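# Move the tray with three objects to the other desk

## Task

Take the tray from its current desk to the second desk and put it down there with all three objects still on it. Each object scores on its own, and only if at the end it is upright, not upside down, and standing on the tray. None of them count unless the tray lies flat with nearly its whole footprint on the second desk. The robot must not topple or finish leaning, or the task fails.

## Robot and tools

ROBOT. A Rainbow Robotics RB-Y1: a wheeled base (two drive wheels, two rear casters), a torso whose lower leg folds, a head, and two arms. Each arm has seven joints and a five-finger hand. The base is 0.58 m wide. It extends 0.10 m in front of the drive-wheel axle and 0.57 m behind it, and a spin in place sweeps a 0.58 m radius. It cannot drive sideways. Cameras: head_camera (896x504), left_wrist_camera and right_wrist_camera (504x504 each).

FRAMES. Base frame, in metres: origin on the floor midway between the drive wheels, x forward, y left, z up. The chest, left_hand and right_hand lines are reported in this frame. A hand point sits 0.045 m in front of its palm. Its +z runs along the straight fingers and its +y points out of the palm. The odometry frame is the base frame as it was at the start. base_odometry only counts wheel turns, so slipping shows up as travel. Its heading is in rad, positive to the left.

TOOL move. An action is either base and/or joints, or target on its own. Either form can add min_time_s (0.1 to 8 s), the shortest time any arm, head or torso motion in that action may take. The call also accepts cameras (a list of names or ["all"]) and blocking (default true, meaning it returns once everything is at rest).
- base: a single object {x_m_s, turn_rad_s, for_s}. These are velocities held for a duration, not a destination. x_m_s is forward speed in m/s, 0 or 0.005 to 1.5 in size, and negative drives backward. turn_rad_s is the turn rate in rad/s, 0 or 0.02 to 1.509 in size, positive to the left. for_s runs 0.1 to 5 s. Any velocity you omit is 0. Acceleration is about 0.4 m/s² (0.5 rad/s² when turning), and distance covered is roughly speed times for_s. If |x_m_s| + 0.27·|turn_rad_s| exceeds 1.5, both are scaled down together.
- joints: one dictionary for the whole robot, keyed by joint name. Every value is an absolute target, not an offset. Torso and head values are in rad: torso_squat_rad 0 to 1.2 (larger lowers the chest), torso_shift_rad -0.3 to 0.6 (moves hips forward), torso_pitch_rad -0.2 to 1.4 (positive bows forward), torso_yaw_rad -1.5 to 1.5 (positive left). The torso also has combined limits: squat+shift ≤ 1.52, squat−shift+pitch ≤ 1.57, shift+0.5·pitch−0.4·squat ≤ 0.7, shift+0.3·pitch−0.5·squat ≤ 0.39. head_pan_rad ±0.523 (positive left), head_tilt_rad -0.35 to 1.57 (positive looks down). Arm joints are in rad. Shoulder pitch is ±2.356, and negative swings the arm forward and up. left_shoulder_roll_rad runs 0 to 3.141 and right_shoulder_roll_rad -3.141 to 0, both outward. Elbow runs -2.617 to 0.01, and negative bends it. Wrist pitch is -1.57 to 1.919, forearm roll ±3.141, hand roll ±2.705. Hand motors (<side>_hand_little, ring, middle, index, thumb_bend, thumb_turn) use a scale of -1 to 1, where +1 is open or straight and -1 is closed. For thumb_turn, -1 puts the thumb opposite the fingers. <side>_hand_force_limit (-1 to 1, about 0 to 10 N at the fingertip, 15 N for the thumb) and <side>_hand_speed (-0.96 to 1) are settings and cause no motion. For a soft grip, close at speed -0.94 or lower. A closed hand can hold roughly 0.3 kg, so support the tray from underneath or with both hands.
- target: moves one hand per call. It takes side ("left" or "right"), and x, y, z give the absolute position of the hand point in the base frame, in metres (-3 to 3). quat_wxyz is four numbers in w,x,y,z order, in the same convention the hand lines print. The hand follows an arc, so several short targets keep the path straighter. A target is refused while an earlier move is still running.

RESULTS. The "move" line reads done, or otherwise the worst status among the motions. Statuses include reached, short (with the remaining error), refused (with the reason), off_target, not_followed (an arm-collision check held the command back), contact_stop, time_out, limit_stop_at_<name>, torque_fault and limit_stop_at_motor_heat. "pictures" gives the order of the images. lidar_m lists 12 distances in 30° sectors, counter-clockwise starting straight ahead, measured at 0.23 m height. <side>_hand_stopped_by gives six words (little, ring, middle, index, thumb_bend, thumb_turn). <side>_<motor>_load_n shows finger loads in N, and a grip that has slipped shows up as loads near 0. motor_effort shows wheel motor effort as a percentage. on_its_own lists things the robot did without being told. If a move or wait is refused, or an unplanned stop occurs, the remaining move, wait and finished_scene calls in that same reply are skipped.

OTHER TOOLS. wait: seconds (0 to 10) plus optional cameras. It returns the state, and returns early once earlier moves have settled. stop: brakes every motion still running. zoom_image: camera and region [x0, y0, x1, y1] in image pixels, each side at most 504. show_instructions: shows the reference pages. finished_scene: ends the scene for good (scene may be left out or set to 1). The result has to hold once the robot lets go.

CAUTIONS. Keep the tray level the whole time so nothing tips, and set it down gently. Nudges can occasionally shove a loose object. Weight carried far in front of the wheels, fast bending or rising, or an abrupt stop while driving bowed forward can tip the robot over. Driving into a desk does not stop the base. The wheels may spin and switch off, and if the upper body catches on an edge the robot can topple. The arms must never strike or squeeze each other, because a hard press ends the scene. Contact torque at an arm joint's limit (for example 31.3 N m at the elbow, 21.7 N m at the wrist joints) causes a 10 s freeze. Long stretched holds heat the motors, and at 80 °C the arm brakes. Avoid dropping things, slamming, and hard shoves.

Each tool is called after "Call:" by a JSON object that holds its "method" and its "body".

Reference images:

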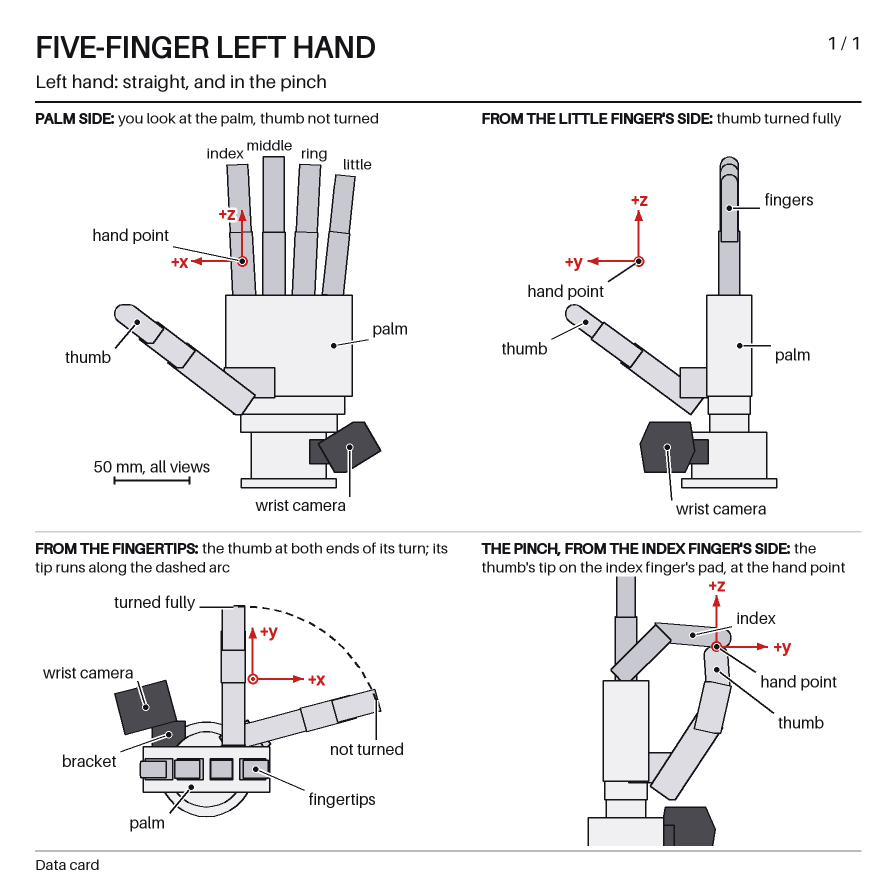

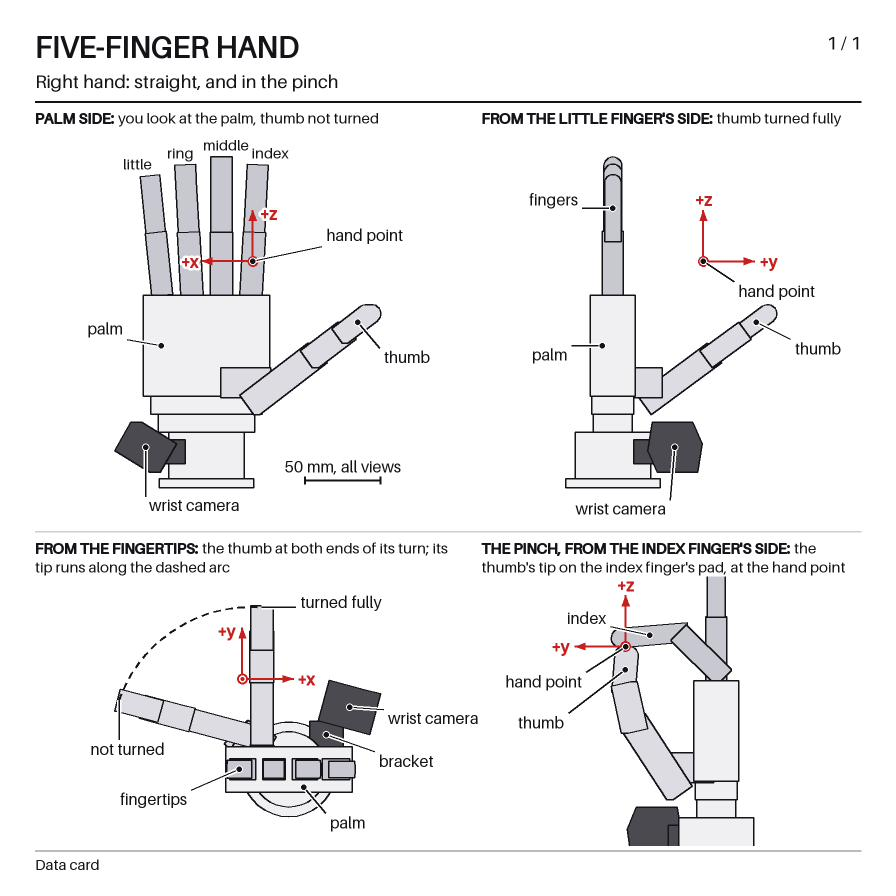

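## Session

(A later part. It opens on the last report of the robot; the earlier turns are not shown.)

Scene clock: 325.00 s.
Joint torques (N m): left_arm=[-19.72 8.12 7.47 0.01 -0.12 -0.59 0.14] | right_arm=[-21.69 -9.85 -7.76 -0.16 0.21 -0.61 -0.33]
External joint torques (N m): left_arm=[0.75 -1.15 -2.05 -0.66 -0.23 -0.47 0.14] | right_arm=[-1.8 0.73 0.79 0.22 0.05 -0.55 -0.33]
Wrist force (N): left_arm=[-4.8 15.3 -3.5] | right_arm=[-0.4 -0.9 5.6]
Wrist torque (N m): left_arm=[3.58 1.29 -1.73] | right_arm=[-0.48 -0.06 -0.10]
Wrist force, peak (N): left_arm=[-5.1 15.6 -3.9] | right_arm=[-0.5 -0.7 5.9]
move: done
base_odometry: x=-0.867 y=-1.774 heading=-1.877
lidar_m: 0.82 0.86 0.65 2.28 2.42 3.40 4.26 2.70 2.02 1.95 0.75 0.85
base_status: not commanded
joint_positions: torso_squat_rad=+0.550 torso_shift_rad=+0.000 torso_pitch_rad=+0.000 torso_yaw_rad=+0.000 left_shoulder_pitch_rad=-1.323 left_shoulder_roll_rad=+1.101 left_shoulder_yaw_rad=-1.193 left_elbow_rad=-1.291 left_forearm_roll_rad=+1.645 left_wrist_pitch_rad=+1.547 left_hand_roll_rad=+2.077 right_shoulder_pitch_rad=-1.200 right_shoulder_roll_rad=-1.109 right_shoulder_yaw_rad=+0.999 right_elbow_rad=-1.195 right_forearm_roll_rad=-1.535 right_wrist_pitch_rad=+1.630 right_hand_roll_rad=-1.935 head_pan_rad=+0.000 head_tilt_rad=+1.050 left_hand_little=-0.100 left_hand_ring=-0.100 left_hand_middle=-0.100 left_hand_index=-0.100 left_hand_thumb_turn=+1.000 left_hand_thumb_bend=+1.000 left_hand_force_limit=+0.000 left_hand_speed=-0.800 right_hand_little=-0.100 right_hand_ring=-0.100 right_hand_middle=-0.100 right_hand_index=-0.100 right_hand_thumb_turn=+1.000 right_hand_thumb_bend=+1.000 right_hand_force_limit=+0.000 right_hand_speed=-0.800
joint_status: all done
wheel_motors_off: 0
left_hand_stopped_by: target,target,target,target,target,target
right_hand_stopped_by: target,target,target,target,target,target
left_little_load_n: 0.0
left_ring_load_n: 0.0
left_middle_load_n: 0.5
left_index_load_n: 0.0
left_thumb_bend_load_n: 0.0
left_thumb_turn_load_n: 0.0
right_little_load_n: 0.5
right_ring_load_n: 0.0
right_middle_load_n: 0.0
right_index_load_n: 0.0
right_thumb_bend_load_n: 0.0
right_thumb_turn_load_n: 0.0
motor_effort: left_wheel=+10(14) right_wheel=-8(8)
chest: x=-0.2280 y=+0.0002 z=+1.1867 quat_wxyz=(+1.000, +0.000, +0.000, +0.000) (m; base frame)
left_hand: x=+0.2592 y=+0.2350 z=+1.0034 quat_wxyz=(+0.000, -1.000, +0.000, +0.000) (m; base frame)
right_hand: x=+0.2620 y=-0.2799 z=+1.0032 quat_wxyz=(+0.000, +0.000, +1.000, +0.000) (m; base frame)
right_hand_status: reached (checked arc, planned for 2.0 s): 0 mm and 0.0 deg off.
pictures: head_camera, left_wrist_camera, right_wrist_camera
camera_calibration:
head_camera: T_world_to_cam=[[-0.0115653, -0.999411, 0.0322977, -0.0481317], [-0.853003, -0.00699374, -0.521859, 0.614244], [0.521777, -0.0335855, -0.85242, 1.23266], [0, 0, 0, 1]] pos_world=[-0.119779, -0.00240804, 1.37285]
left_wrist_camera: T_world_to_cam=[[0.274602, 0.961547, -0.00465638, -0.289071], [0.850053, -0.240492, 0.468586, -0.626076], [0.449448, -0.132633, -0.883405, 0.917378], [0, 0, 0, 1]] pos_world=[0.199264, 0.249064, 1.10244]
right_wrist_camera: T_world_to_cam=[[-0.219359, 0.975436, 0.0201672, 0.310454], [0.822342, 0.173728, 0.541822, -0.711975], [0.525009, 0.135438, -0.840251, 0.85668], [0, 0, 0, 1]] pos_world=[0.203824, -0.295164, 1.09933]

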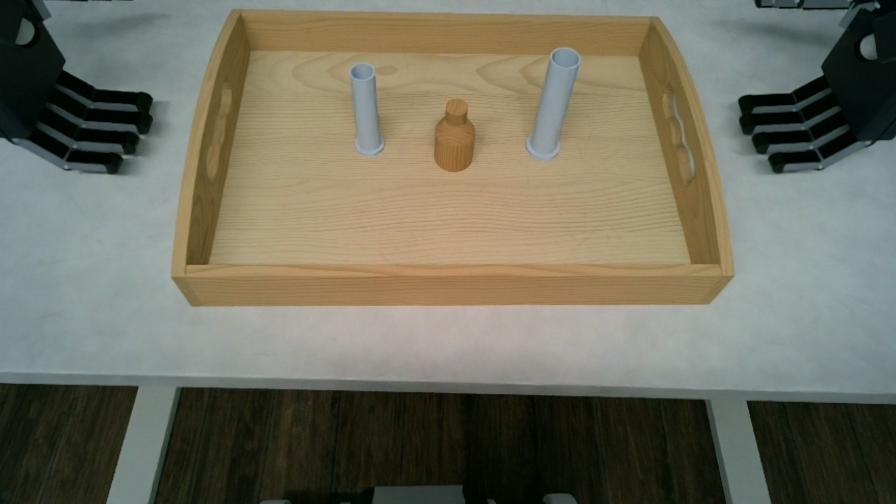

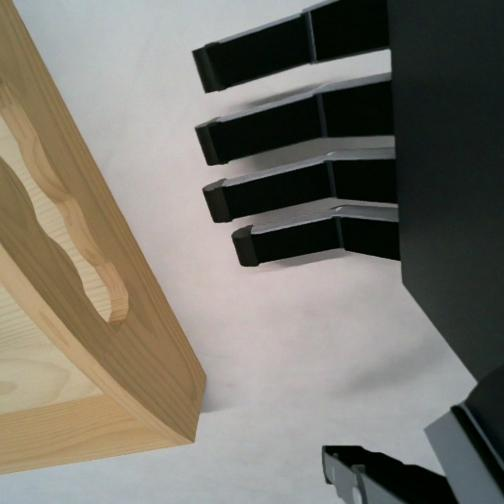

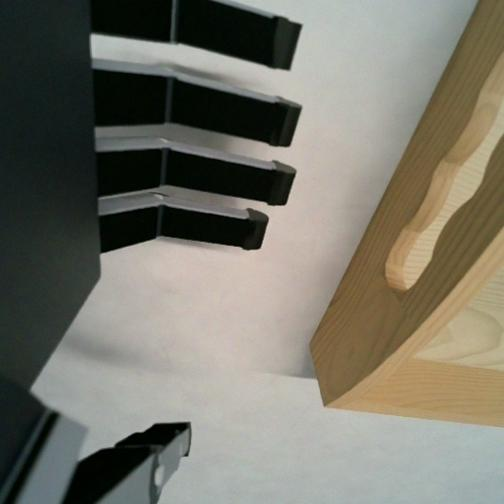

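Call:
{"method": "move", "body": {"target": {"side": "left", "x": 0.259, "y": 0.184, "z": 1.010, "quat_wxyz": [0, 1, 0, 0]}, "min_time_s": 1.5}}

Call:
{"method": "move", "body": {"target": {"side": "right", "x": 0.262, "y": -0.228, "z": 1.006, "quat_wxyz": [0, 0, 1, 0]}, "min_time_s": 1.5, "cameras": ["all"]}}

Call:
{"method": "zoom_image", "body": {"camera": "left_wrist_camera", "region": [60, 0, 400, 340]}}

Call:
{"method": "zoom_image", "body": {"camera": "right_wrist_camera", "region": [100, 0, 440, 340]}}

Call:
{"method": "zoom_image", "body": {"camera": "head_camera", "region": [60, 40, 260, 240]}}

Call:
{"method": "zoom_image", "body": {"camera": "head_camera", "region": [636, 40, 836, 240]}}

Scene clock: 412.40 s.
Joint torques (N m): left_arm=[-23.51 8.26 7.19 -0.02 -0.25 0.17 0.26] | right_arm=[-21.38 -9.58 -7.56 0.1 0.27 -0.35 -0.27]
External joint torques (N m): left_arm=[-2.57 -0.41 -2.46 -0.61 -0.35 0.3 0.26] | right_arm=[-1.49 1.01 1 0.48 0.11 -0.29 -0.27]
Wrist force (N): left_arm=[-4.1 14.9 -3.9] | right_arm=[-0.5 -0.7 5.6]
Wrist torque (N m): left_arm=[3.55 1.19 -1.65] | right_arm=[-0.46 -0.06 -0.10]
Wrist force, peak (N): left_arm=[-3.9 16.5 -3.2] | right_arm=[-0.6 -0.7 5.9]
move: done
base_odometry: x=-0.867 y=-1.774 heading=-1.877
lidar_m: 0.81 0.87 0.64 2.28 2.38 3.40 4.24 2.71 2.02 1.96 0.74 0.83
base_status: not commanded
joint_positions: torso_squat_rad=+0.550 torso_shift_rad=+0.000 torso_pitch_rad=+0.000 torso_yaw_rad=+0.000 left_shoulder_pitch_rad=-1.372 left_shoulder_roll_rad=+1.018 left_shoulder_yaw_rad=-1.194 left_elbow_rad=-1.329 left_forearm_roll_rad=+1.640 left_wrist_pitch_rad=+1.569 left_hand_roll_rad=+2.208 right_shoulder_pitch_rad=-1.200 right_shoulder_roll_rad=-1.109 right_shoulder_yaw_rad=+0.999 right_elbow_rad=-1.195 right_forearm_roll_rad=-1.535 right_wrist_pitch_rad=+1.630 right_hand_roll_rad=-1.935 head_pan_rad=+0.000 head_tilt_rad=+1.050 left_hand_little=-0.100 left_hand_ring=-0.100 left_hand_middle=-0.100 left_hand_index=-0.100 left_hand_thumb_turn=+1.000 left_hand_thumb_bend=+1.000 left_hand_force_limit=+0.000 left_hand_speed=-0.800 right_hand_little=-0.100 right_hand_ring=-0.100 right_hand_middle=-0.100 right_hand_index=-0.100 right_hand_thumb_turn=+1.000 right_hand_thumb_bend=+1.000 right_hand_force_limit=+0.000 right_hand_speed=-0.800
joint_status: all done
wheel_motors_off: 0
left_hand_stopped_by: target,target,target,target,target,target
right_hand_stopped_by: target,target,target,target,target,target
left_little_load_n: 0.0
left_ring_load_n: 0.5
left_middle_load_n: 0.0
left_index_load_n: 0.0
left_thumb_bend_load_n: -0.5
left_thumb_turn_load_n: 0.0
right_little_load_n: 0.0
right_ring_load_n: 0.0
right_middle_load_n: 0.0
right_index_load_n: 0.0
right_thumb_bend_load_n: 0.0
right_thumb_turn_load_n: 0.0
motor_effort: left_wheel=+11(13) right_wheel=-8(8)
chest: x=-0.2280 y=+0.0002 z=+1.1867 quat_wxyz=(+1.000, +0.000, +0.000, +0.000) (m; base frame)
left_hand: x=+0.2590 y=+0.1841 z=+1.0100 quat_wxyz=(+0.000, -1.000, +0.000, +0.000) (m; base frame)
left_hand_status: reached (checked arc, planned for 1.5 s): 0 mm and 0.0 deg off.
right_hand: x=+0.2620 y=-0.2799 z=+1.0032 quat_wxyz=(+0.000, +0.000, +1.000, +0.000) (m; base frame)
pictures: none

Scene clock: 414.23 s.
Joint torques (N m): left_arm=[-24.01 8.65 7.26 0.29 -0.25 0.17 0.17] | right_arm=[-24.44 -8.53 -8.09 -0.79 0.37 0.08 -0.14]
External joint torques (N m): left_arm=[-3.06 -0.01 -2.4 -0.31 -0.36 0.29 0.17] | right_arm=[-4.07 1.25 0.77 -0.32 0.22 0.15 -0.14]
Wrist force (N): left_arm=[-4.0 15.1 -3.9] | right_arm=[-0.6 -0.7 5.8]
Wrist torque (N m): left_arm=[3.54 1.16 -1.68] | right_arm=[-0.45 -0.03 -0.12]
Wrist force, peak (N): left_arm=[-5.0 15.7 -3.2] | right_arm=[-0.4 -0.7 5.9]
move: done
base_odometry: x=-0.867 y=-1.774 heading=-1.877
lidar_m: 0.82 0.85 0.67 2.28 2.40 3.39 4.24 2.69 2.01 1.95 0.75 0.84
base_status: not commanded
joint_positions: torso_squat_rad=+0.550 torso_shift_rad=+0.000 torso_pitch_rad=+0.000 torso_yaw_rad=+0.000 left_shoulder_pitch_rad=-1.372 left_shoulder_roll_rad=+1.018 left_shoulder_yaw_rad=-1.194 left_elbow_rad=-1.329 left_forearm_roll_rad=+1.640 left_wrist_pitch_rad=+1.569 left_hand_roll_rad=+2.208 right_shoulder_pitch_rad=-1.236 right_shoulder_roll_rad=-1.043 right_shoulder_yaw_rad=+1.005 right_elbow_rad=-1.275 right_forearm_roll_rad=-1.527 right_wrist_pitch_rad=+1.648 right_hand_roll_rad=-2.085 head_pan_rad=+0.000 head_tilt_rad=+1.050 left_hand_little=-0.100 left_hand_ring=-0.100 left_hand_middle=-0.100 left_hand_index=-0.100 left_hand_thumb_turn=+1.000 left_hand_thumb_bend=+1.000 left_hand_force_limit=+0.000 left_hand_speed=-0.800 right_hand_little=-0.100 right_hand_ring=-0.100 right_hand_middle=-0.100 right_hand_index=-0.100 right_hand_thumb_turn=+1.000 right_hand_thumb_bend=+1.000 right_hand_force_limit=+0.000 right_hand_speed=-0.800
joint_status: all done
wheel_motors_off: 0
left_hand_stopped_by: target,target,target,target,target,target
right_hand_stopped_by: target,target,target,target,target,target
left_little_load_n: 0.0
left_ring_load_n: 0.0
left_middle_load_n: 0.0
left_index_load_n: 0.0
left_thumb_bend_load_n: 0.0
left_thumb_turn_load_n: 0.0
right_little_load_n: 0.0
right_ring_load_n: 0.0
right_middle_load_n: 0.0
right_index_load_n: 0.0
right_thumb_bend_load_n: 0.0
right_thumb_turn_load_n: 0.0
motor_effort: left_wheel=+12(13) right_wheel=-8(8)
chest: x=-0.2280 y=+0.0002 z=+1.1867 quat_wxyz=(+1.000, +0.000, +0.000, +0.000) (m; base frame)
left_hand: x=+0.2590 y=+0.1841 z=+1.0100 quat_wxyz=(+0.000, -1.000, +0.000, +0.000) (m; base frame)
right_hand: x=+0.2619 y=-0.2281 z=+1.0059 quat_wxyz=(+0.000, +0.000, +1.000, +0.000) (m; base frame)
right_hand_status: reached (checked arc, planned for 1.5 s): 0 mm and 0.0 deg off.
pictures: head_camera, left_wrist_camera, right_wrist_camera
camera_calibration:
head_camera: T_world_to_cam=[[-0.0115653, -0.999411, 0.0322977, -0.0481317], [-0.853003, -0.00699374, -0.521859, 0.614244], [0.521777, -0.0335855, -0.85242, 1.23266], [0, 0, 0, 1]] pos_world=[-0.119779, -0.00240804, 1.37285]
left_wrist_camera: T_world_to_cam=[[0.274379, 0.961608, -0.0050744, -0.239669], [0.850444, -0.24019, 0.468032, -0.640826], [0.448845, -0.132734, -0.883697, 0.916982], [0, 0, 0, 1]] pos_world=[0.199164, 0.198262, 1.10905]
right_wrist_camera: T_world_to_cam=[[-0.219209, 0.97546, 0.0206464, 0.259317], [0.822784, 0.173443, 0.541242, -0.722012], [0.524379, 0.135633, -0.840613, 0.852592], [0, 0, 0, 1]] pos_world=[0.203823, -0.243364, 1.10213]

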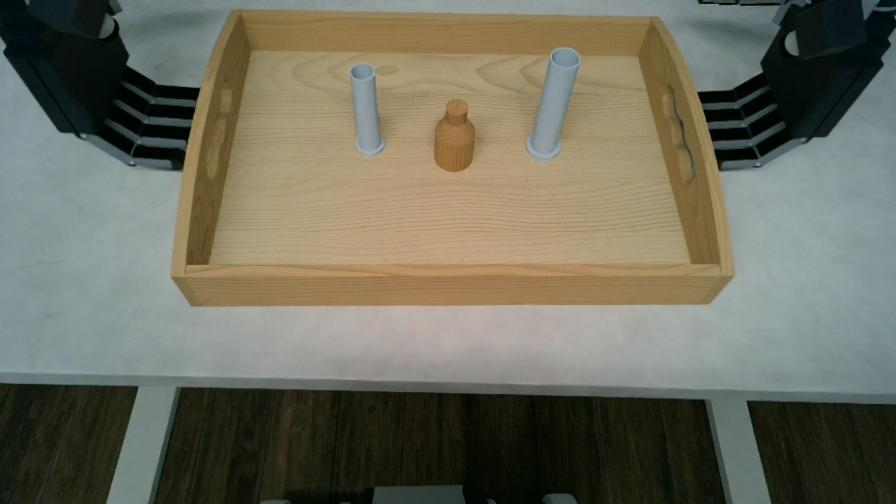

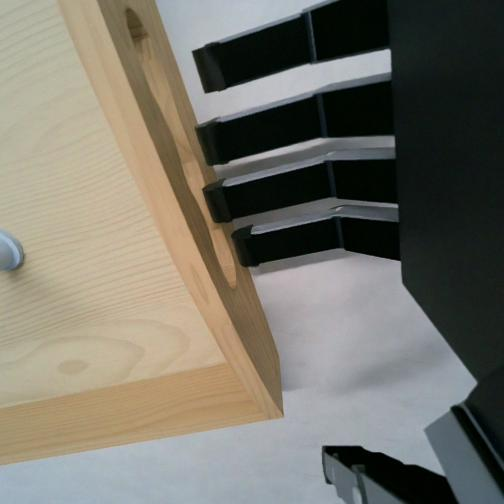

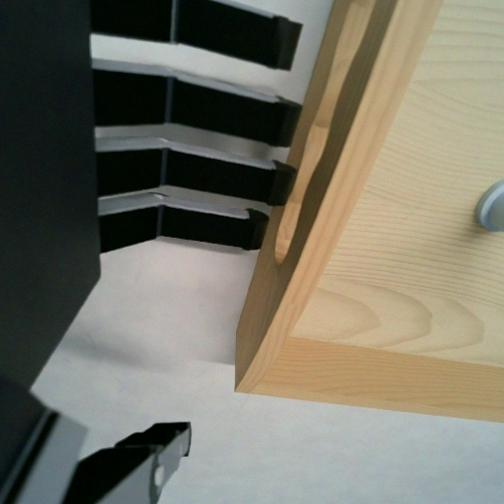

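Scaled by 1.482 from the camera's 504x504 image, which has a finer 720x720 frame.

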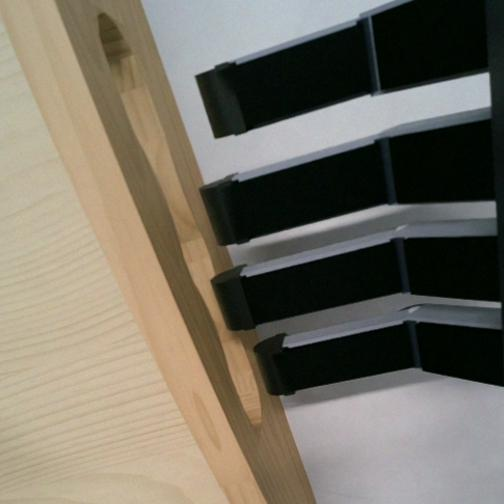

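Scaled by 1.482 from the camera's 504x504 image, which has a finer 720x720 frame.

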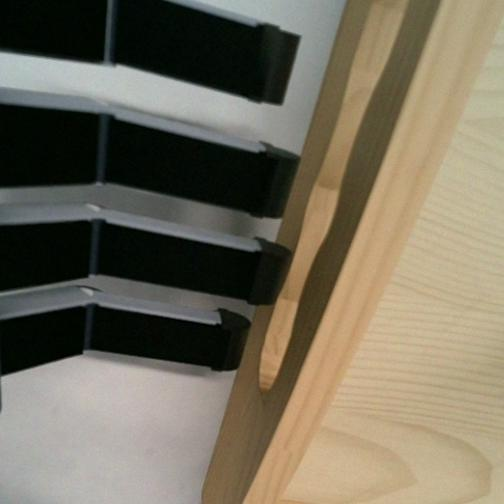

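Scaled by 2.520 from the camera's 896x504 image, which has a finer 1280x720 frame.

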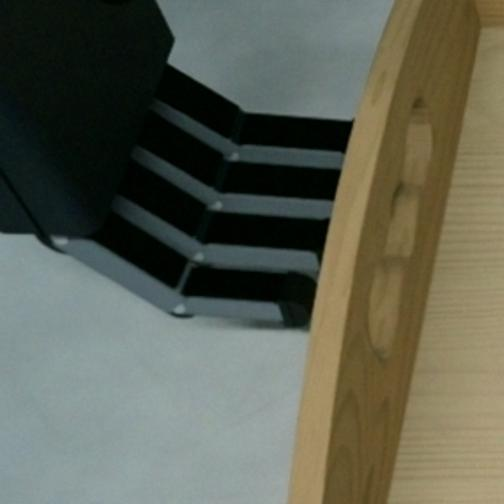

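Scaled by 2.520 from the camera's 896x504 image, which has a finer 1280x720 frame.

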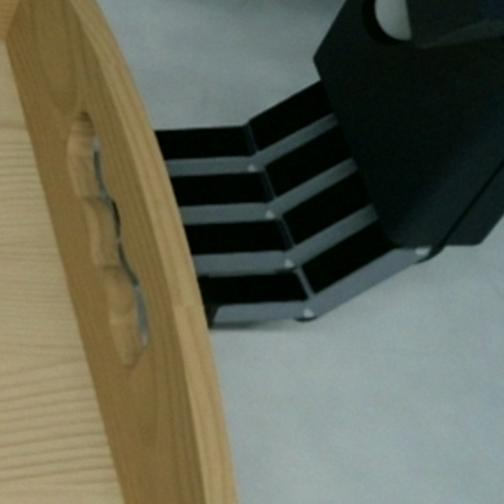

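Call:
{"method": "move", "body": {"target": {"side": "left", "x": 0.261, "y": 0.184, "z": 1.009, "quat_wxyz": [0, 1, 0, 0]}, "min_time_s": 0.5}}

Call:
{"method": "move", "body": {"target": {"side": "left", "x": 0.261, "y": 0.163, "z": 1.009, "quat_wxyz": [0, 1, 0, 0]}, "min_time_s": 1.5, "cameras": ["head_camera", "left_wrist_camera"]}}

Call:
{"method": "zoom_image", "body": {"camera": "head_camera", "region": [60, 40, 260, 240]}}

Call:
{"method": "zoom_image", "body": {"camera": "left_wrist_camera", "region": [100, 0, 440, 340]}}

Scene clock: 460.03 s.
Joint torques (N m): left_arm=[-23.71 8.15 7.67 1.43 -0.25 -0.39 -0.19] | right_arm=[-24.86 -8.7 -8.02 -1.16 0.43 0.11 -0.44]
External joint torques (N m): left_arm=[-2.67 -0.53 -1.94 0.85 -0.35 -0.27 -0.19] | right_arm=[-4.5 1.07 0.84 -0.69 0.28 0.17 -0.44]
Wrist force (N): left_arm=[-4.2 15.6 -3.7] | right_arm=[-0.3 -0.7 5.9]
Wrist torque (N m): left_arm=[3.65 1.21 -1.85] | right_arm=[-0.47 -0.08 -0.10]
Wrist force, peak (N): left_arm=[-5.4 15.6 -3.7] | right_arm=[-0.6 -0.7 5.9]
move: done
base_odometry: x=-0.867 y=-1.774 heading=-1.877
lidar_m: 0.80 0.87 0.66 2.29 2.41 3.39 4.24 2.70 2.03 1.95 0.75 0.84
base_status: not commanded
joint_positions: torso_squat_rad=+0.550 torso_shift_rad=+0.000 torso_pitch_rad=+0.000 torso_yaw_rad=+0.000 left_shoulder_pitch_rad=-1.373 left_shoulder_roll_rad=+1.011 left_shoulder_yaw_rad=-1.195 left_elbow_rad=-1.315 left_forearm_roll_rad=+1.638 left_wrist_pitch_rad=+1.569 left_hand_roll_rad=+2.202 right_shoulder_pitch_rad=-1.236 right_shoulder_roll_rad=-1.043 right_shoulder_yaw_rad=+1.005 right_elbow_rad=-1.275 right_forearm_roll_rad=-1.527 right_wrist_pitch_rad=+1.648 right_hand_roll_rad=-2.085 head_pan_rad=+0.000 head_tilt_rad=+1.050 left_hand_little=-0.100 left_hand_ring=-0.100 left_hand_middle=-0.100 left_hand_index=-0.100 left_hand_thumb_turn=+1.000 left_hand_thumb_bend=+1.000 left_hand_force_limit=+0.000 left_hand_speed=-0.800 right_hand_little=-0.100 right_hand_ring=-0.100 right_hand_middle=-0.100 right_hand_index=-0.100 right_hand_thumb_turn=+1.000 right_hand_thumb_bend=+1.000 right_hand_force_limit=+0.000 right_hand_speed=-0.800
joint_status: all done
wheel_motors_off: 0
left_hand_stopped_by: target,target,target,target,target,target
right_hand_stopped_by: target,target,target,target,target,target
left_little_load_n: 0.0
left_ring_load_n: 0.5
left_middle_load_n: 0.0
left_index_load_n: 0.0
left_thumb_bend_load_n: 0.0
left_thumb_turn_load_n: 0.0
right_little_load_n: 0.5
right_ring_load_n: 0.0
right_middle_load_n: 0.0
right_index_load_n: 0.0
right_thumb_bend_load_n: 0.0
right_thumb_turn_load_n: -0.5
motor_effort: left_wheel=+10(12) right_wheel=-8(8)
chest: x=-0.2280 y=+0.0002 z=+1.1867 quat_wxyz=(+1.000, +0.000, +0.000, +0.000) (m; base frame)
left_hand: x=+0.2609 y=+0.1841 z=+1.0090 quat_wxyz=(+0.000, -1.000, +0.000, +0.000) (m; base frame)
left_hand_status: reached (checked arc, planned for 0.5 s): 0 mm and 0.0 deg off.
right_hand: x=+0.2619 y=-0.2281 z=+1.0059 quat_wxyz=(+0.000, +0.000, +1.000, +0.000) (m; base frame)
pictures: none

Scene clock: 461.87 s.
Joint torques (N m): left_arm=[-22.11 6.5 6.11 -0.05 -0.17 0.41 0.04] | right_arm=[-24.47 -8.84 -8.49 -0.57 0.22 0.17 -0.11]
External joint torques (N m): left_arm=[-0.89 -2 -3.54 -0.59 -0.27 0.54 0.04] | right_arm=[-4.11 0.93 0.37 -0.1 0.07 0.23 -0.11]
Wrist force (N): left_arm=[-3.5 14.5 -7.6] | right_arm=[-0.3 -0.7 5.6]
Wrist torque (N m): left_arm=[3.54 1.06 -1.58] | right_arm=[-0.44 -0.08 -0.10]
Wrist force, peak (N): left_arm=[-4.0 14.4 -11.0] | right_arm=[-0.3 -0.9 6.0]
move: done
base_odometry: x=-0.867 y=-1.774 heading=-1.877
lidar_m: 0.82 0.86 0.66 2.29 2.40 3.39 4.23 2.69 2.01 1.95 0.75 0.85
base_status: not commanded
joint_positions: torso_squat_rad=+0.550 torso_shift_rad=+0.000 torso_pitch_rad=+0.000 torso_yaw_rad=+0.000 left_shoulder_pitch_rad=-1.390 left_shoulder_roll_rad=+0.972 left_shoulder_yaw_rad=-1.197 left_elbow_rad=-1.322 left_forearm_roll_rad=+1.635 left_wrist_pitch_rad=+1.572 left_hand_roll_rad=+2.249 right_shoulder_pitch_rad=-1.236 right_shoulder_roll_rad=-1.043 right_shoulder_yaw_rad=+1.005 right_elbow_rad=-1.275 right_forearm_roll_rad=-1.527 right_wrist_pitch_rad=+1.648 right_hand_roll_rad=-2.085 head_pan_rad=+0.000 head_tilt_rad=+1.050 left_hand_little=-0.100 left_hand_ring=-0.100 left_hand_middle=-0.101 left_hand_index=-0.100 left_hand_thumb_turn=+1.000 left_hand_thumb_bend=+1.000 left_hand_force_limit=+0.000 left_hand_speed=-0.800 right_hand_little=-0.100 right_hand_ring=-0.100 right_hand_middle=-0.100 right_hand_index=-0.100 right_hand_thumb_turn=+1.000 right_hand_thumb_bend=+1.000 right_hand_force_limit=+0.000 right_hand_speed=-0.800
joint_status: all done
wheel_motors_off: 0
left_hand_stopped_by: target,target,target,target,target,target
right_hand_stopped_by: target,target,target,target,target,target
left_little_load_n: 0.0
left_ring_load_n: 0.0
left_middle_load_n: -5.0
left_index_load_n: 0.5
left_thumb_bend_load_n: 0.0
left_thumb_turn_load_n: 0.0
right_little_load_n: 0.5
right_ring_load_n: 0.0
right_middle_load_n: 0.0
right_index_load_n: 0.0
right_thumb_bend_load_n: 0.0
right_thumb_turn_load_n: 0.0
motor_effort: left_wheel=+11(12) right_wheel=-8(8)
chest: x=-0.2281 y=+0.0002 z=+1.1867 quat_wxyz=(+1.000, +0.000, +0.000, +0.000) (m; base frame)
left_hand: x=+0.2607 y=+0.1635 z=+1.0096 quat_wxyz=(-0.001, -1.000, +0.000, +0.000) (m; base frame)
left_hand_status: reached (checked arc, planned for 1.5 s): 1 mm and 0.1 deg off.
right_hand: x=+0.2619 y=-0.2281 z=+1.0059 quat_wxyz=(+0.000, +0.000, +1.000, +0.000) (m; base frame)
pictures: head_camera, left_wrist_camera
camera_calibration:
head_camera: T_world_to_cam=[[-0.0115653, -0.999411, 0.0322977, -0.0481328], [-0.853003, -0.00699374, -0.521859, 0.614158], [0.521777, -0.0335855, -0.85242, 1.23271], [0, 0, 0, 1]] pos_world=[-0.119879, -0.00240804, 1.37285]
left_wrist_camera: T_world_to_cam=[[0.275162, 0.961381, -0.00574615, -0.219678], [0.850037, -0.240493, 0.468616, -0.64741], [0.449136, -0.13383, -0.883383, 0.912876], [0, 0, 0, 1]] pos_world=[0.200763, 0.177667, 1.10854]

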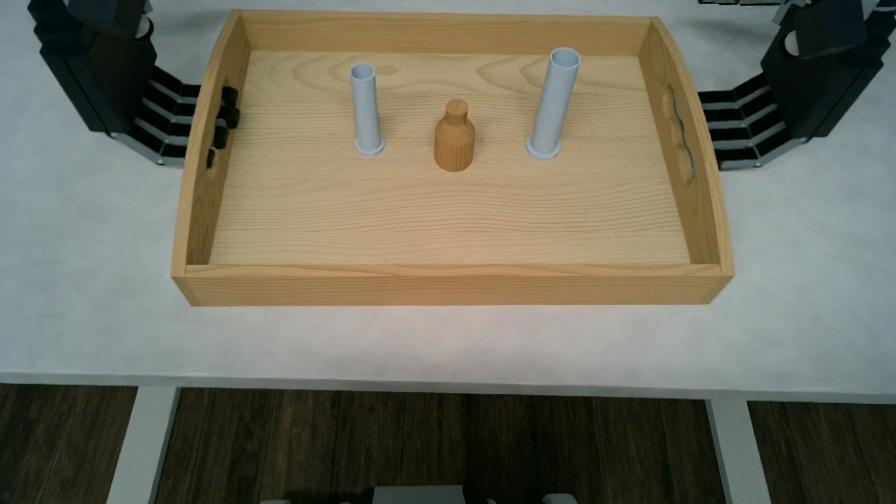

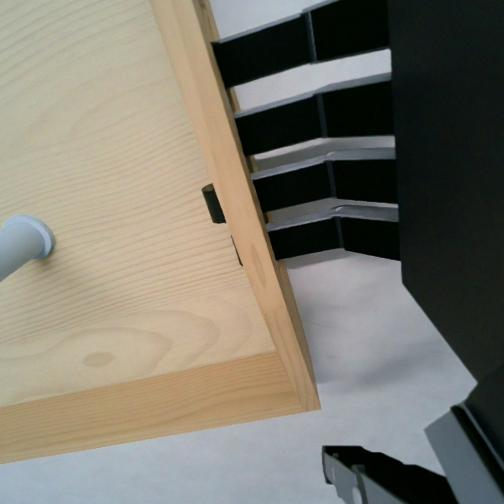

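Scaled by 2.520 from the camera's 896x504 image, which has a finer 1280x720 frame.

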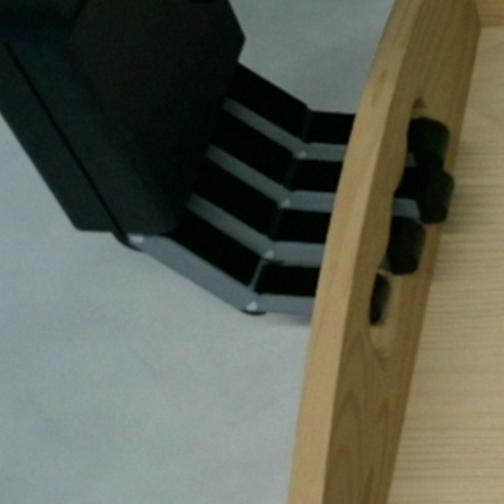

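Scaled by 1.482 from the camera's 504x504 image, which has a finer 720x720 frame.

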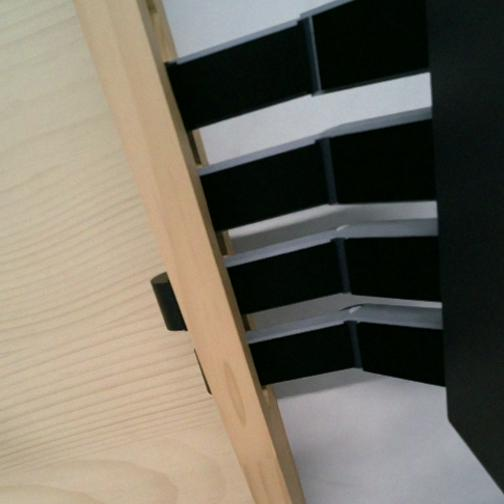

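Call:
{"method": "move", "body": {"target": {"side": "left", "x": 0.261, "y": 0.163, "z": 1.0115, "quat_wxyz": [0, 1, 0, 0]}, "min_time_s": 0.7}}

Call:
{"method": "move", "body": {"target": {"side": "left", "x": 0.261, "y": 0.147, "z": 1.0115, "quat_wxyz": [0, 1, 0, 0]}, "min_time_s": 1.5, "cameras": ["head_camera", "left_wrist_camera"]}}

Call:
{"method": "move", "body": {"target": {"side": "right", "x": 0.262, "y": -0.207, "z": 1.0105, "quat_wxyz": [0, 0, 1, 0]}, "min_time_s": 1.5, "cameras": ["head_camera", "right_wrist_camera"]}}

Scene clock: 470.43 s.
Joint torques (N m): left_arm=[-24.45 7.39 9.89 1.55 0.33 0.17 -0.04] | right_arm=[-24.83 -9.22 -7.95 -0.78 0.39 0.11 -0.23]
External joint torques (N m): left_arm=[-3.21 -1.1 0.27 1 0.23 0.29 -0.04] | right_arm=[-4.47 0.55 0.91 -0.31 0.24 0.17 -0.23]
Wrist force (N): left_arm=[-3.9 15.2 -3.6] | right_arm=[-0.6 -0.7 5.7]
Wrist torque (N m): left_arm=[3.60 1.16 -1.68] | right_arm=[-0.46 -0.04 -0.11]
Wrist force, peak (N): left_arm=[-4.4 15.5 -7.7] | right_arm=[-0.4 -0.8 5.9]
move: done
base_odometry: x=-0.867 y=-1.774 heading=-1.877
lidar_m: 0.82 0.85 0.65 2.27 2.40 3.40 4.24 2.71 2.01 1.95 0.74 0.86
base_status: not commanded
joint_positions: torso_squat_rad=+0.550 torso_shift_rad=+0.000 torso_pitch_rad=+0.000 torso_yaw_rad=+0.000 left_shoulder_pitch_rad=-1.394 left_shoulder_roll_rad=+0.970 left_shoulder_yaw_rad=-1.197 left_elbow_rad=-1.318 left_forearm_roll_rad=+1.636 left_wrist_pitch_rad=+1.577 left_hand_roll_rad=+2.249 right_shoulder_pitch_rad=-1.236 right_shoulder_roll_rad=-1.043 right_shoulder_yaw_rad=+1.005 right_elbow_rad=-1.275 right_forearm_roll_rad=-1.527 right_wrist_pitch_rad=+1.648 right_hand_roll_rad=-2.085 head_pan_rad=+0.000 head_tilt_rad=+1.050 left_hand_little=-0.100 left_hand_ring=-0.100 left_hand_middle=-0.100 left_hand_index=-0.100 left_hand_thumb_turn=+1.000 left_hand_thumb_bend=+1.000 left_hand_force_limit=+0.000 left_hand_speed=-0.800 right_hand_little=-0.100 right_hand_ring=-0.100 right_hand_middle=-0.100 right_hand_index=-0.100 right_hand_thumb_turn=+1.000 right_hand_thumb_bend=+1.000 right_hand_force_limit=+0.000 right_hand_speed=-0.800
joint_status: all done
wheel_motors_off: 0
left_hand_stopped_by: target,target,target,target,target,target
right_hand_stopped_by: target,target,target,target,target,target
left_little_load_n: 0.5
left_ring_load_n: 0.0
left_middle_load_n: 0.0
left_index_load_n: 0.0
left_thumb_bend_load_n: 0.0
left_thumb_turn_load_n: 0.0
right_little_load_n: 0.0
right_ring_load_n: 0.0
right_middle_load_n: 0.0
right_index_load_n: 0.0
right_thumb_bend_load_n: 0.0
right_thumb_turn_load_n: 0.0
motor_effort: left_wheel=+13(13) right_wheel=-8(8)
chest: x=-0.2281 y=+0.0002 z=+1.1867 quat_wxyz=(+1.000, +0.000, +0.000, +0.000) (m; base frame)
left_hand: x=+0.2609 y=+0.1632 z=+1.0113 quat_wxyz=(+0.000, -1.000, +0.000, +0.000) (m; base frame)
left_hand_status: reached (checked arc, planned for 0.7 s): 0 mm and 0.0 deg off.
right_hand: x=+0.2619 y=-0.2281 z=+1.0059 quat_wxyz=(+0.000, +0.000, +1.000, +0.000) (m; base frame)
pictures: none

Scene clock: 472.27 s.
Joint torques (N m): left_arm=[-24.55 7.54 7.6 -0.2 -0.21 0.14 0.08] | right_arm=[-24.4 -8.5 -7.85 -1.03 0.3 0.11 -0.11]
External joint torques (N m): left_arm=[-3.16 -0.82 -2.02 -0.73 -0.31 0.27 0.08] | right_arm=[-4.03 1.27 1.01 -0.56 0.14 0.18 -0.11]
Wrist force (N): left_arm=[-4.3 15.2 -3.5] | right_arm=[-0.5 -0.6 5.8]
Wrist torque (N m): left_arm=[3.62 1.23 -1.62] | right_arm=[-0.45 -0.07 -0.10]
Wrist force, peak (N): left_arm=[-4.2 15.9 -3.6] | right_arm=[-0.4 -0.7 5.9]
move: done
base_odometry: x=-0.867 y=-1.774 heading=-1.877
lidar_m: 0.81 0.86 0.66 2.28 2.40 3.40 4.24 2.70 2.02 1.95 0.75 0.85
base_status: not commanded
joint_positions: torso_squat_rad=+0.550 torso_shift_rad=+0.000 torso_pitch_rad=+0.000 torso_yaw_rad=+0.000 left_shoulder_pitch_rad=-1.407 left_shoulder_roll_rad=+0.939 left_shoulder_yaw_rad=-1.198 left_elbow_rad=-1.319 left_forearm_roll_rad=+1.634 left_wrist_pitch_rad=+1.579 left_hand_roll_rad=+2.283 right_shoulder_pitch_rad=-1.236 right_shoulder_roll_rad=-1.043 right_shoulder_yaw_rad=+1.005 right_elbow_rad=-1.275 right_forearm_roll_rad=-1.527 right_wrist_pitch_rad=+1.648 right_hand_roll_rad=-2.085 head_pan_rad=+0.000 head_tilt_rad=+1.050 left_hand_little=-0.100 left_hand_ring=-0.100 left_hand_middle=-0.100 left_hand_index=-0.100 left_hand_thumb_turn=+1.000 left_hand_thumb_bend=+1.000 left_hand_force_limit=+0.000 left_hand_speed=-0.800 right_hand_little=-0.100 right_hand_ring=-0.100 right_hand_middle=-0.100 right_hand_index=-0.100 right_hand_thumb_turn=+1.000 right_hand_thumb_bend=+1.000 right_hand_force_limit=+0.000 right_hand_speed=-0.800
joint_status: all done
wheel_motors_off: 0
left_hand_stopped_by: target,target,target,target,target,target
right_hand_stopped_by: target,target,target,target,target,target
left_little_load_n: 0.0
left_ring_load_n: 0.0
left_middle_load_n: 0.0
left_index_load_n: 0.0
left_thumb_bend_load_n: -0.5
left_thumb_turn_load_n: 0.0
right_little_load_n: 0.0
right_ring_load_n: 0.0
right_middle_load_n: 0.5
right_index_load_n: 0.0
right_thumb_bend_load_n: 0.0
right_thumb_turn_load_n: 0.0
motor_effort: left_wheel=+13(14) right_wheel=-8(8)
chest: x=-0.2281 y=+0.0002 z=+1.1867 quat_wxyz=(+1.000, +0.000, +0.000, +0.000) (m; base frame)
left_hand: x=+0.2607 y=+0.1474 z=+1.0116 quat_wxyz=(+0.000, -1.000, +0.000, +0.000) (m; base frame)
left_hand_status: reached (checked arc, planned for 1.5 s): 0 mm and 0.0 deg off.
right_hand: x=+0.2619 y=-0.2281 z=+1.0059 quat_wxyz=(+0.000, +0.000, +1.000, +0.000) (m; base frame)
pictures: head_camera, left_wrist_camera
camera_calibration:
head_camera: T_world_to_cam=[[-0.0115653, -0.999411, 0.0322977, -0.0481328], [-0.853003, -0.00699374, -0.521859, 0.614158], [0.521777, -0.0335855, -0.85242, 1.23271], [0, 0, 0, 1]] pos_world=[-0.119879, -0.00240804, 1.37285]
left_wrist_camera: T_world_to_cam=[[0.274839, 0.961475, -0.00550396, -0.204336], [0.850357, -0.240396, 0.468085, -0.651866], [0.448728, -0.133328, -0.883667, 0.912836], [0, 0, 0, 1]] pos_world=[0.200863, 0.161465, 1.11065]

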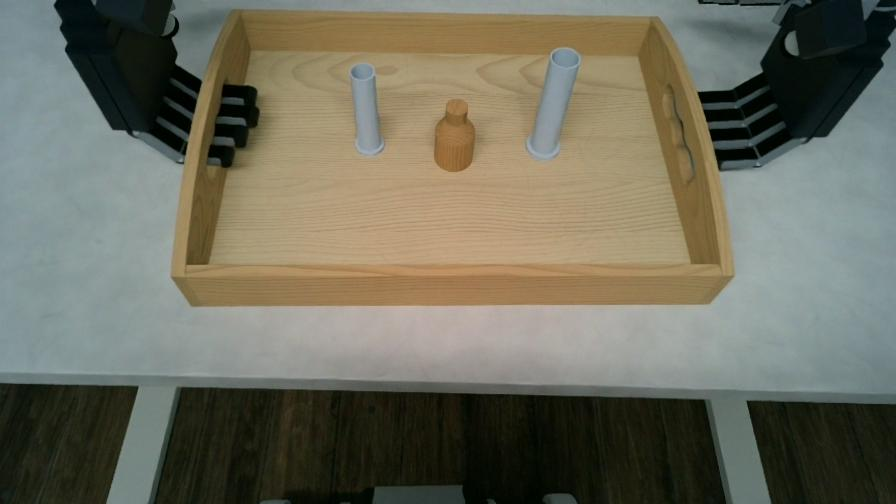

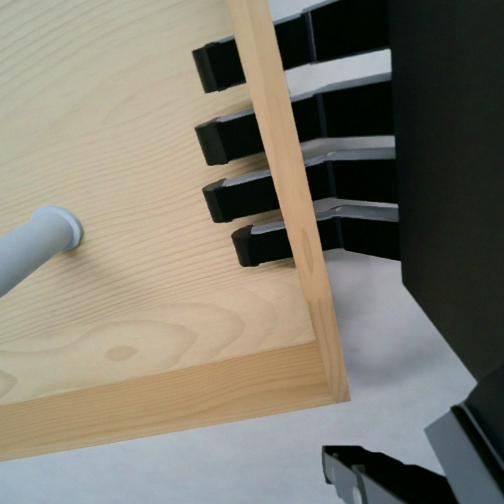

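Scene clock: 474.10 s.
Joint torques (N m): left_arm=[-23.69 7.72 6.97 0.17 -0.21 0.42 0.11] | right_arm=[-24.54 -8.46 -7.99 -1.12 -0.34 -0.12 -0.21]
External joint torques (N m): left_arm=[-2.31 -0.65 -2.66 -0.36 -0.32 0.55 0.11] | right_arm=[-3.97 0.98 0.93 -0.62 -0.5 -0.05 -0.21]
Wrist force (N): left_arm=[-4.7 16.0 -2.9] | right_arm=[0.1 -1.0 4.9]
Wrist torque (N m): left_arm=[3.68 1.30 -1.70] | right_arm=[-0.44 -0.05 -0.10]
Wrist force, peak (N): left_arm=[-5.3 15.7 -3.6] | right_arm=[-0.6 -2.1 5.8]
move: done
base_odometry: x=-0.867 y=-1.774 heading=-1.877
lidar_m: 0.81 0.86 0.65 2.28 2.40 3.39 4.25 2.69 2.01 1.96 0.75 0.85
base_status: not commanded
joint_positions: torso_squat_rad=+0.550 torso_shift_rad=+0.000 torso_pitch_rad=+0.000 torso_yaw_rad=+0.000 left_shoulder_pitch_rad=-1.407 left_shoulder_roll_rad=+0.938 left_shoulder_yaw_rad=-1.198 left_elbow_rad=-1.319 left_forearm_roll_rad=+1.634 left_wrist_pitch_rad=+1.579 left_hand_roll_rad=+2.283 right_shoulder_pitch_rad=-1.258 right_shoulder_roll_rad=-1.012 right_shoulder_yaw_rad=+1.006 right_elbow_rad=-1.294 right_forearm_roll_rad=-1.527 right_wrist_pitch_rad=+1.663 right_hand_roll_rad=-2.138 head_pan_rad=+0.000 head_tilt_rad=+1.050 left_hand_little=-0.100 left_hand_ring=-0.100 left_hand_middle=-0.100 left_hand_index=-0.100 left_hand_thumb_turn=+1.000 left_hand_thumb_bend=+1.000 left_hand_force_limit=+0.000 left_hand_speed=-0.800 right_hand_little=-0.100 right_hand_ring=-0.100 right_hand_middle=-0.100 right_hand_index=-0.100 right_hand_thumb_turn=+1.000 right_hand_thumb_bend=+1.000 right_hand_force_limit=+0.000 right_hand_speed=-0.800
joint_status: all done
wheel_motors_off: 0
left_hand_stopped_by: target,target,target,target,target,target
right_hand_stopped_by: target,target,target,target,target,target
left_little_load_n: 0.0
left_ring_load_n: 0.0
left_middle_load_n: 0.0
left_index_load_n: 0.0
left_thumb_bend_load_n: 0.0
left_thumb_turn_load_n: 0.0
right_little_load_n: 0.0
right_ring_load_n: 0.0
right_middle_load_n: 0.0
right_index_load_n: -0.5
right_thumb_bend_load_n: 0.0
right_thumb_turn_load_n: 0.0
motor_effort: left_wheel=+10(13) right_wheel=-8(8)
chest: x=-0.2281 y=+0.0002 z=+1.1867 quat_wxyz=(+1.000, +0.000, +0.000, +0.000) (m; base frame)
left_hand: x=+0.2607 y=+0.1473 z=+1.0116 quat_wxyz=(+0.000, -1.000, +0.000, +0.000) (m; base frame)
right_hand: x=+0.2616 y=-0.2076 z=+1.0104 quat_wxyz=(+0.000, +0.000, +1.000, +0.000) (m; base frame)
right_hand_status: reached (checked arc, planned for 1.5 s): 1 mm and 0.1 deg off.
pictures: head_camera, right_wrist_camera
camera_calibration:
head_camera: T_world_to_cam=[[-0.0115653, -0.999411, 0.0322977, -0.0481328], [-0.853003, -0.00699374, -0.521859, 0.614158], [0.521777, -0.0335855, -0.85242, 1.23271], [0, 0, 0, 1]] pos_world=[-0.119879, -0.00240804, 1.37285]
right_wrist_camera: T_world_to_cam=[[-0.220261, 0.975218, 0.0208355, 0.23921], [0.822668, 0.174244, 0.541162, -0.727448], [0.524121, 0.136338, -0.84066, 0.854027], [0, 0, 0, 1]] pos_world=[0.203523, -0.222964, 1.10663]

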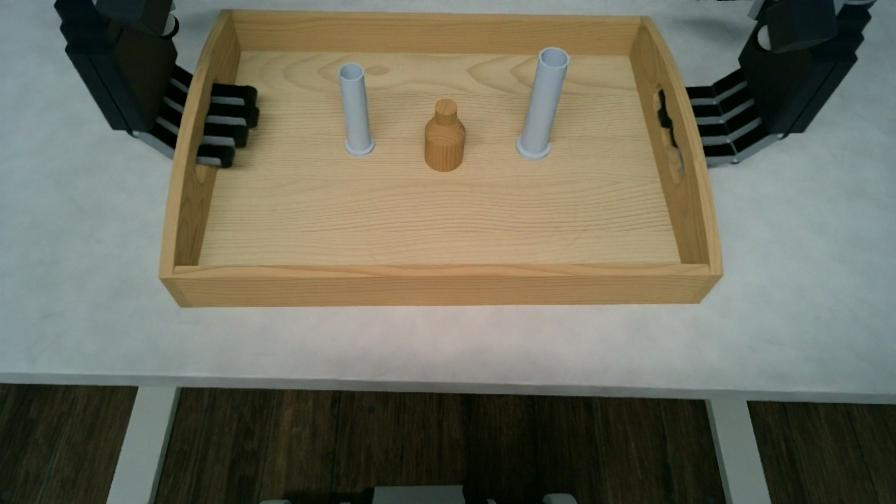

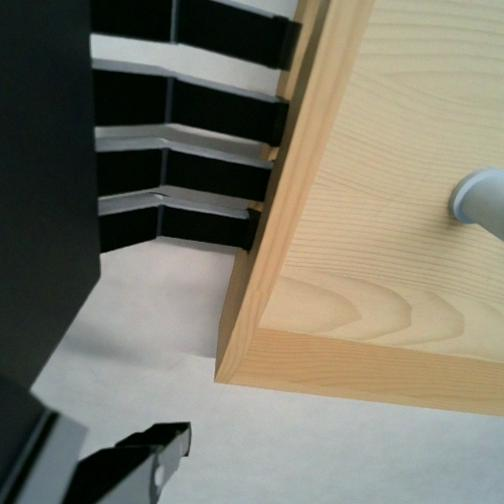

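Call:
{"method": "zoom_image", "body": {"camera": "head_camera", "region": [620, 60, 760, 200]}}

Call:
{"method": "zoom_image", "body": {"camera": "right_wrist_camera", "region": [180, 0, 360, 280]}}

Scaled by 3.600 from the camera's 896x504 image, which has a finer 1280x720 frame.

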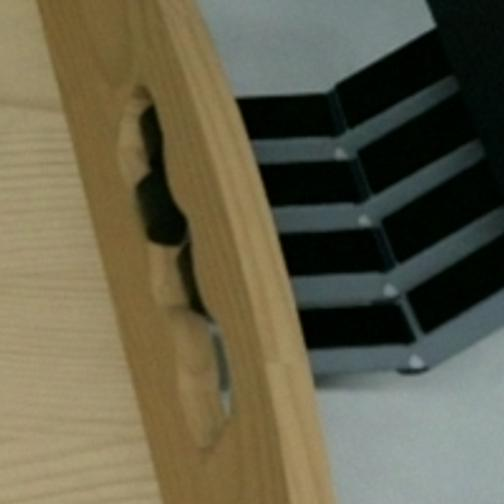

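Scaled by 1.800 from the camera's 504x504 image, which has a finer 720x720 frame.

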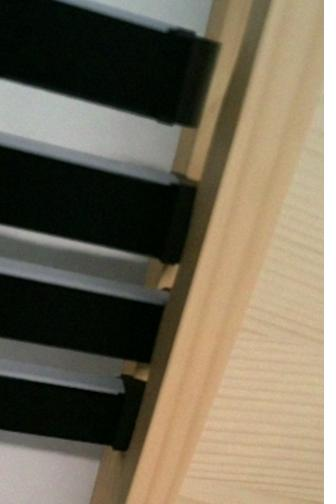

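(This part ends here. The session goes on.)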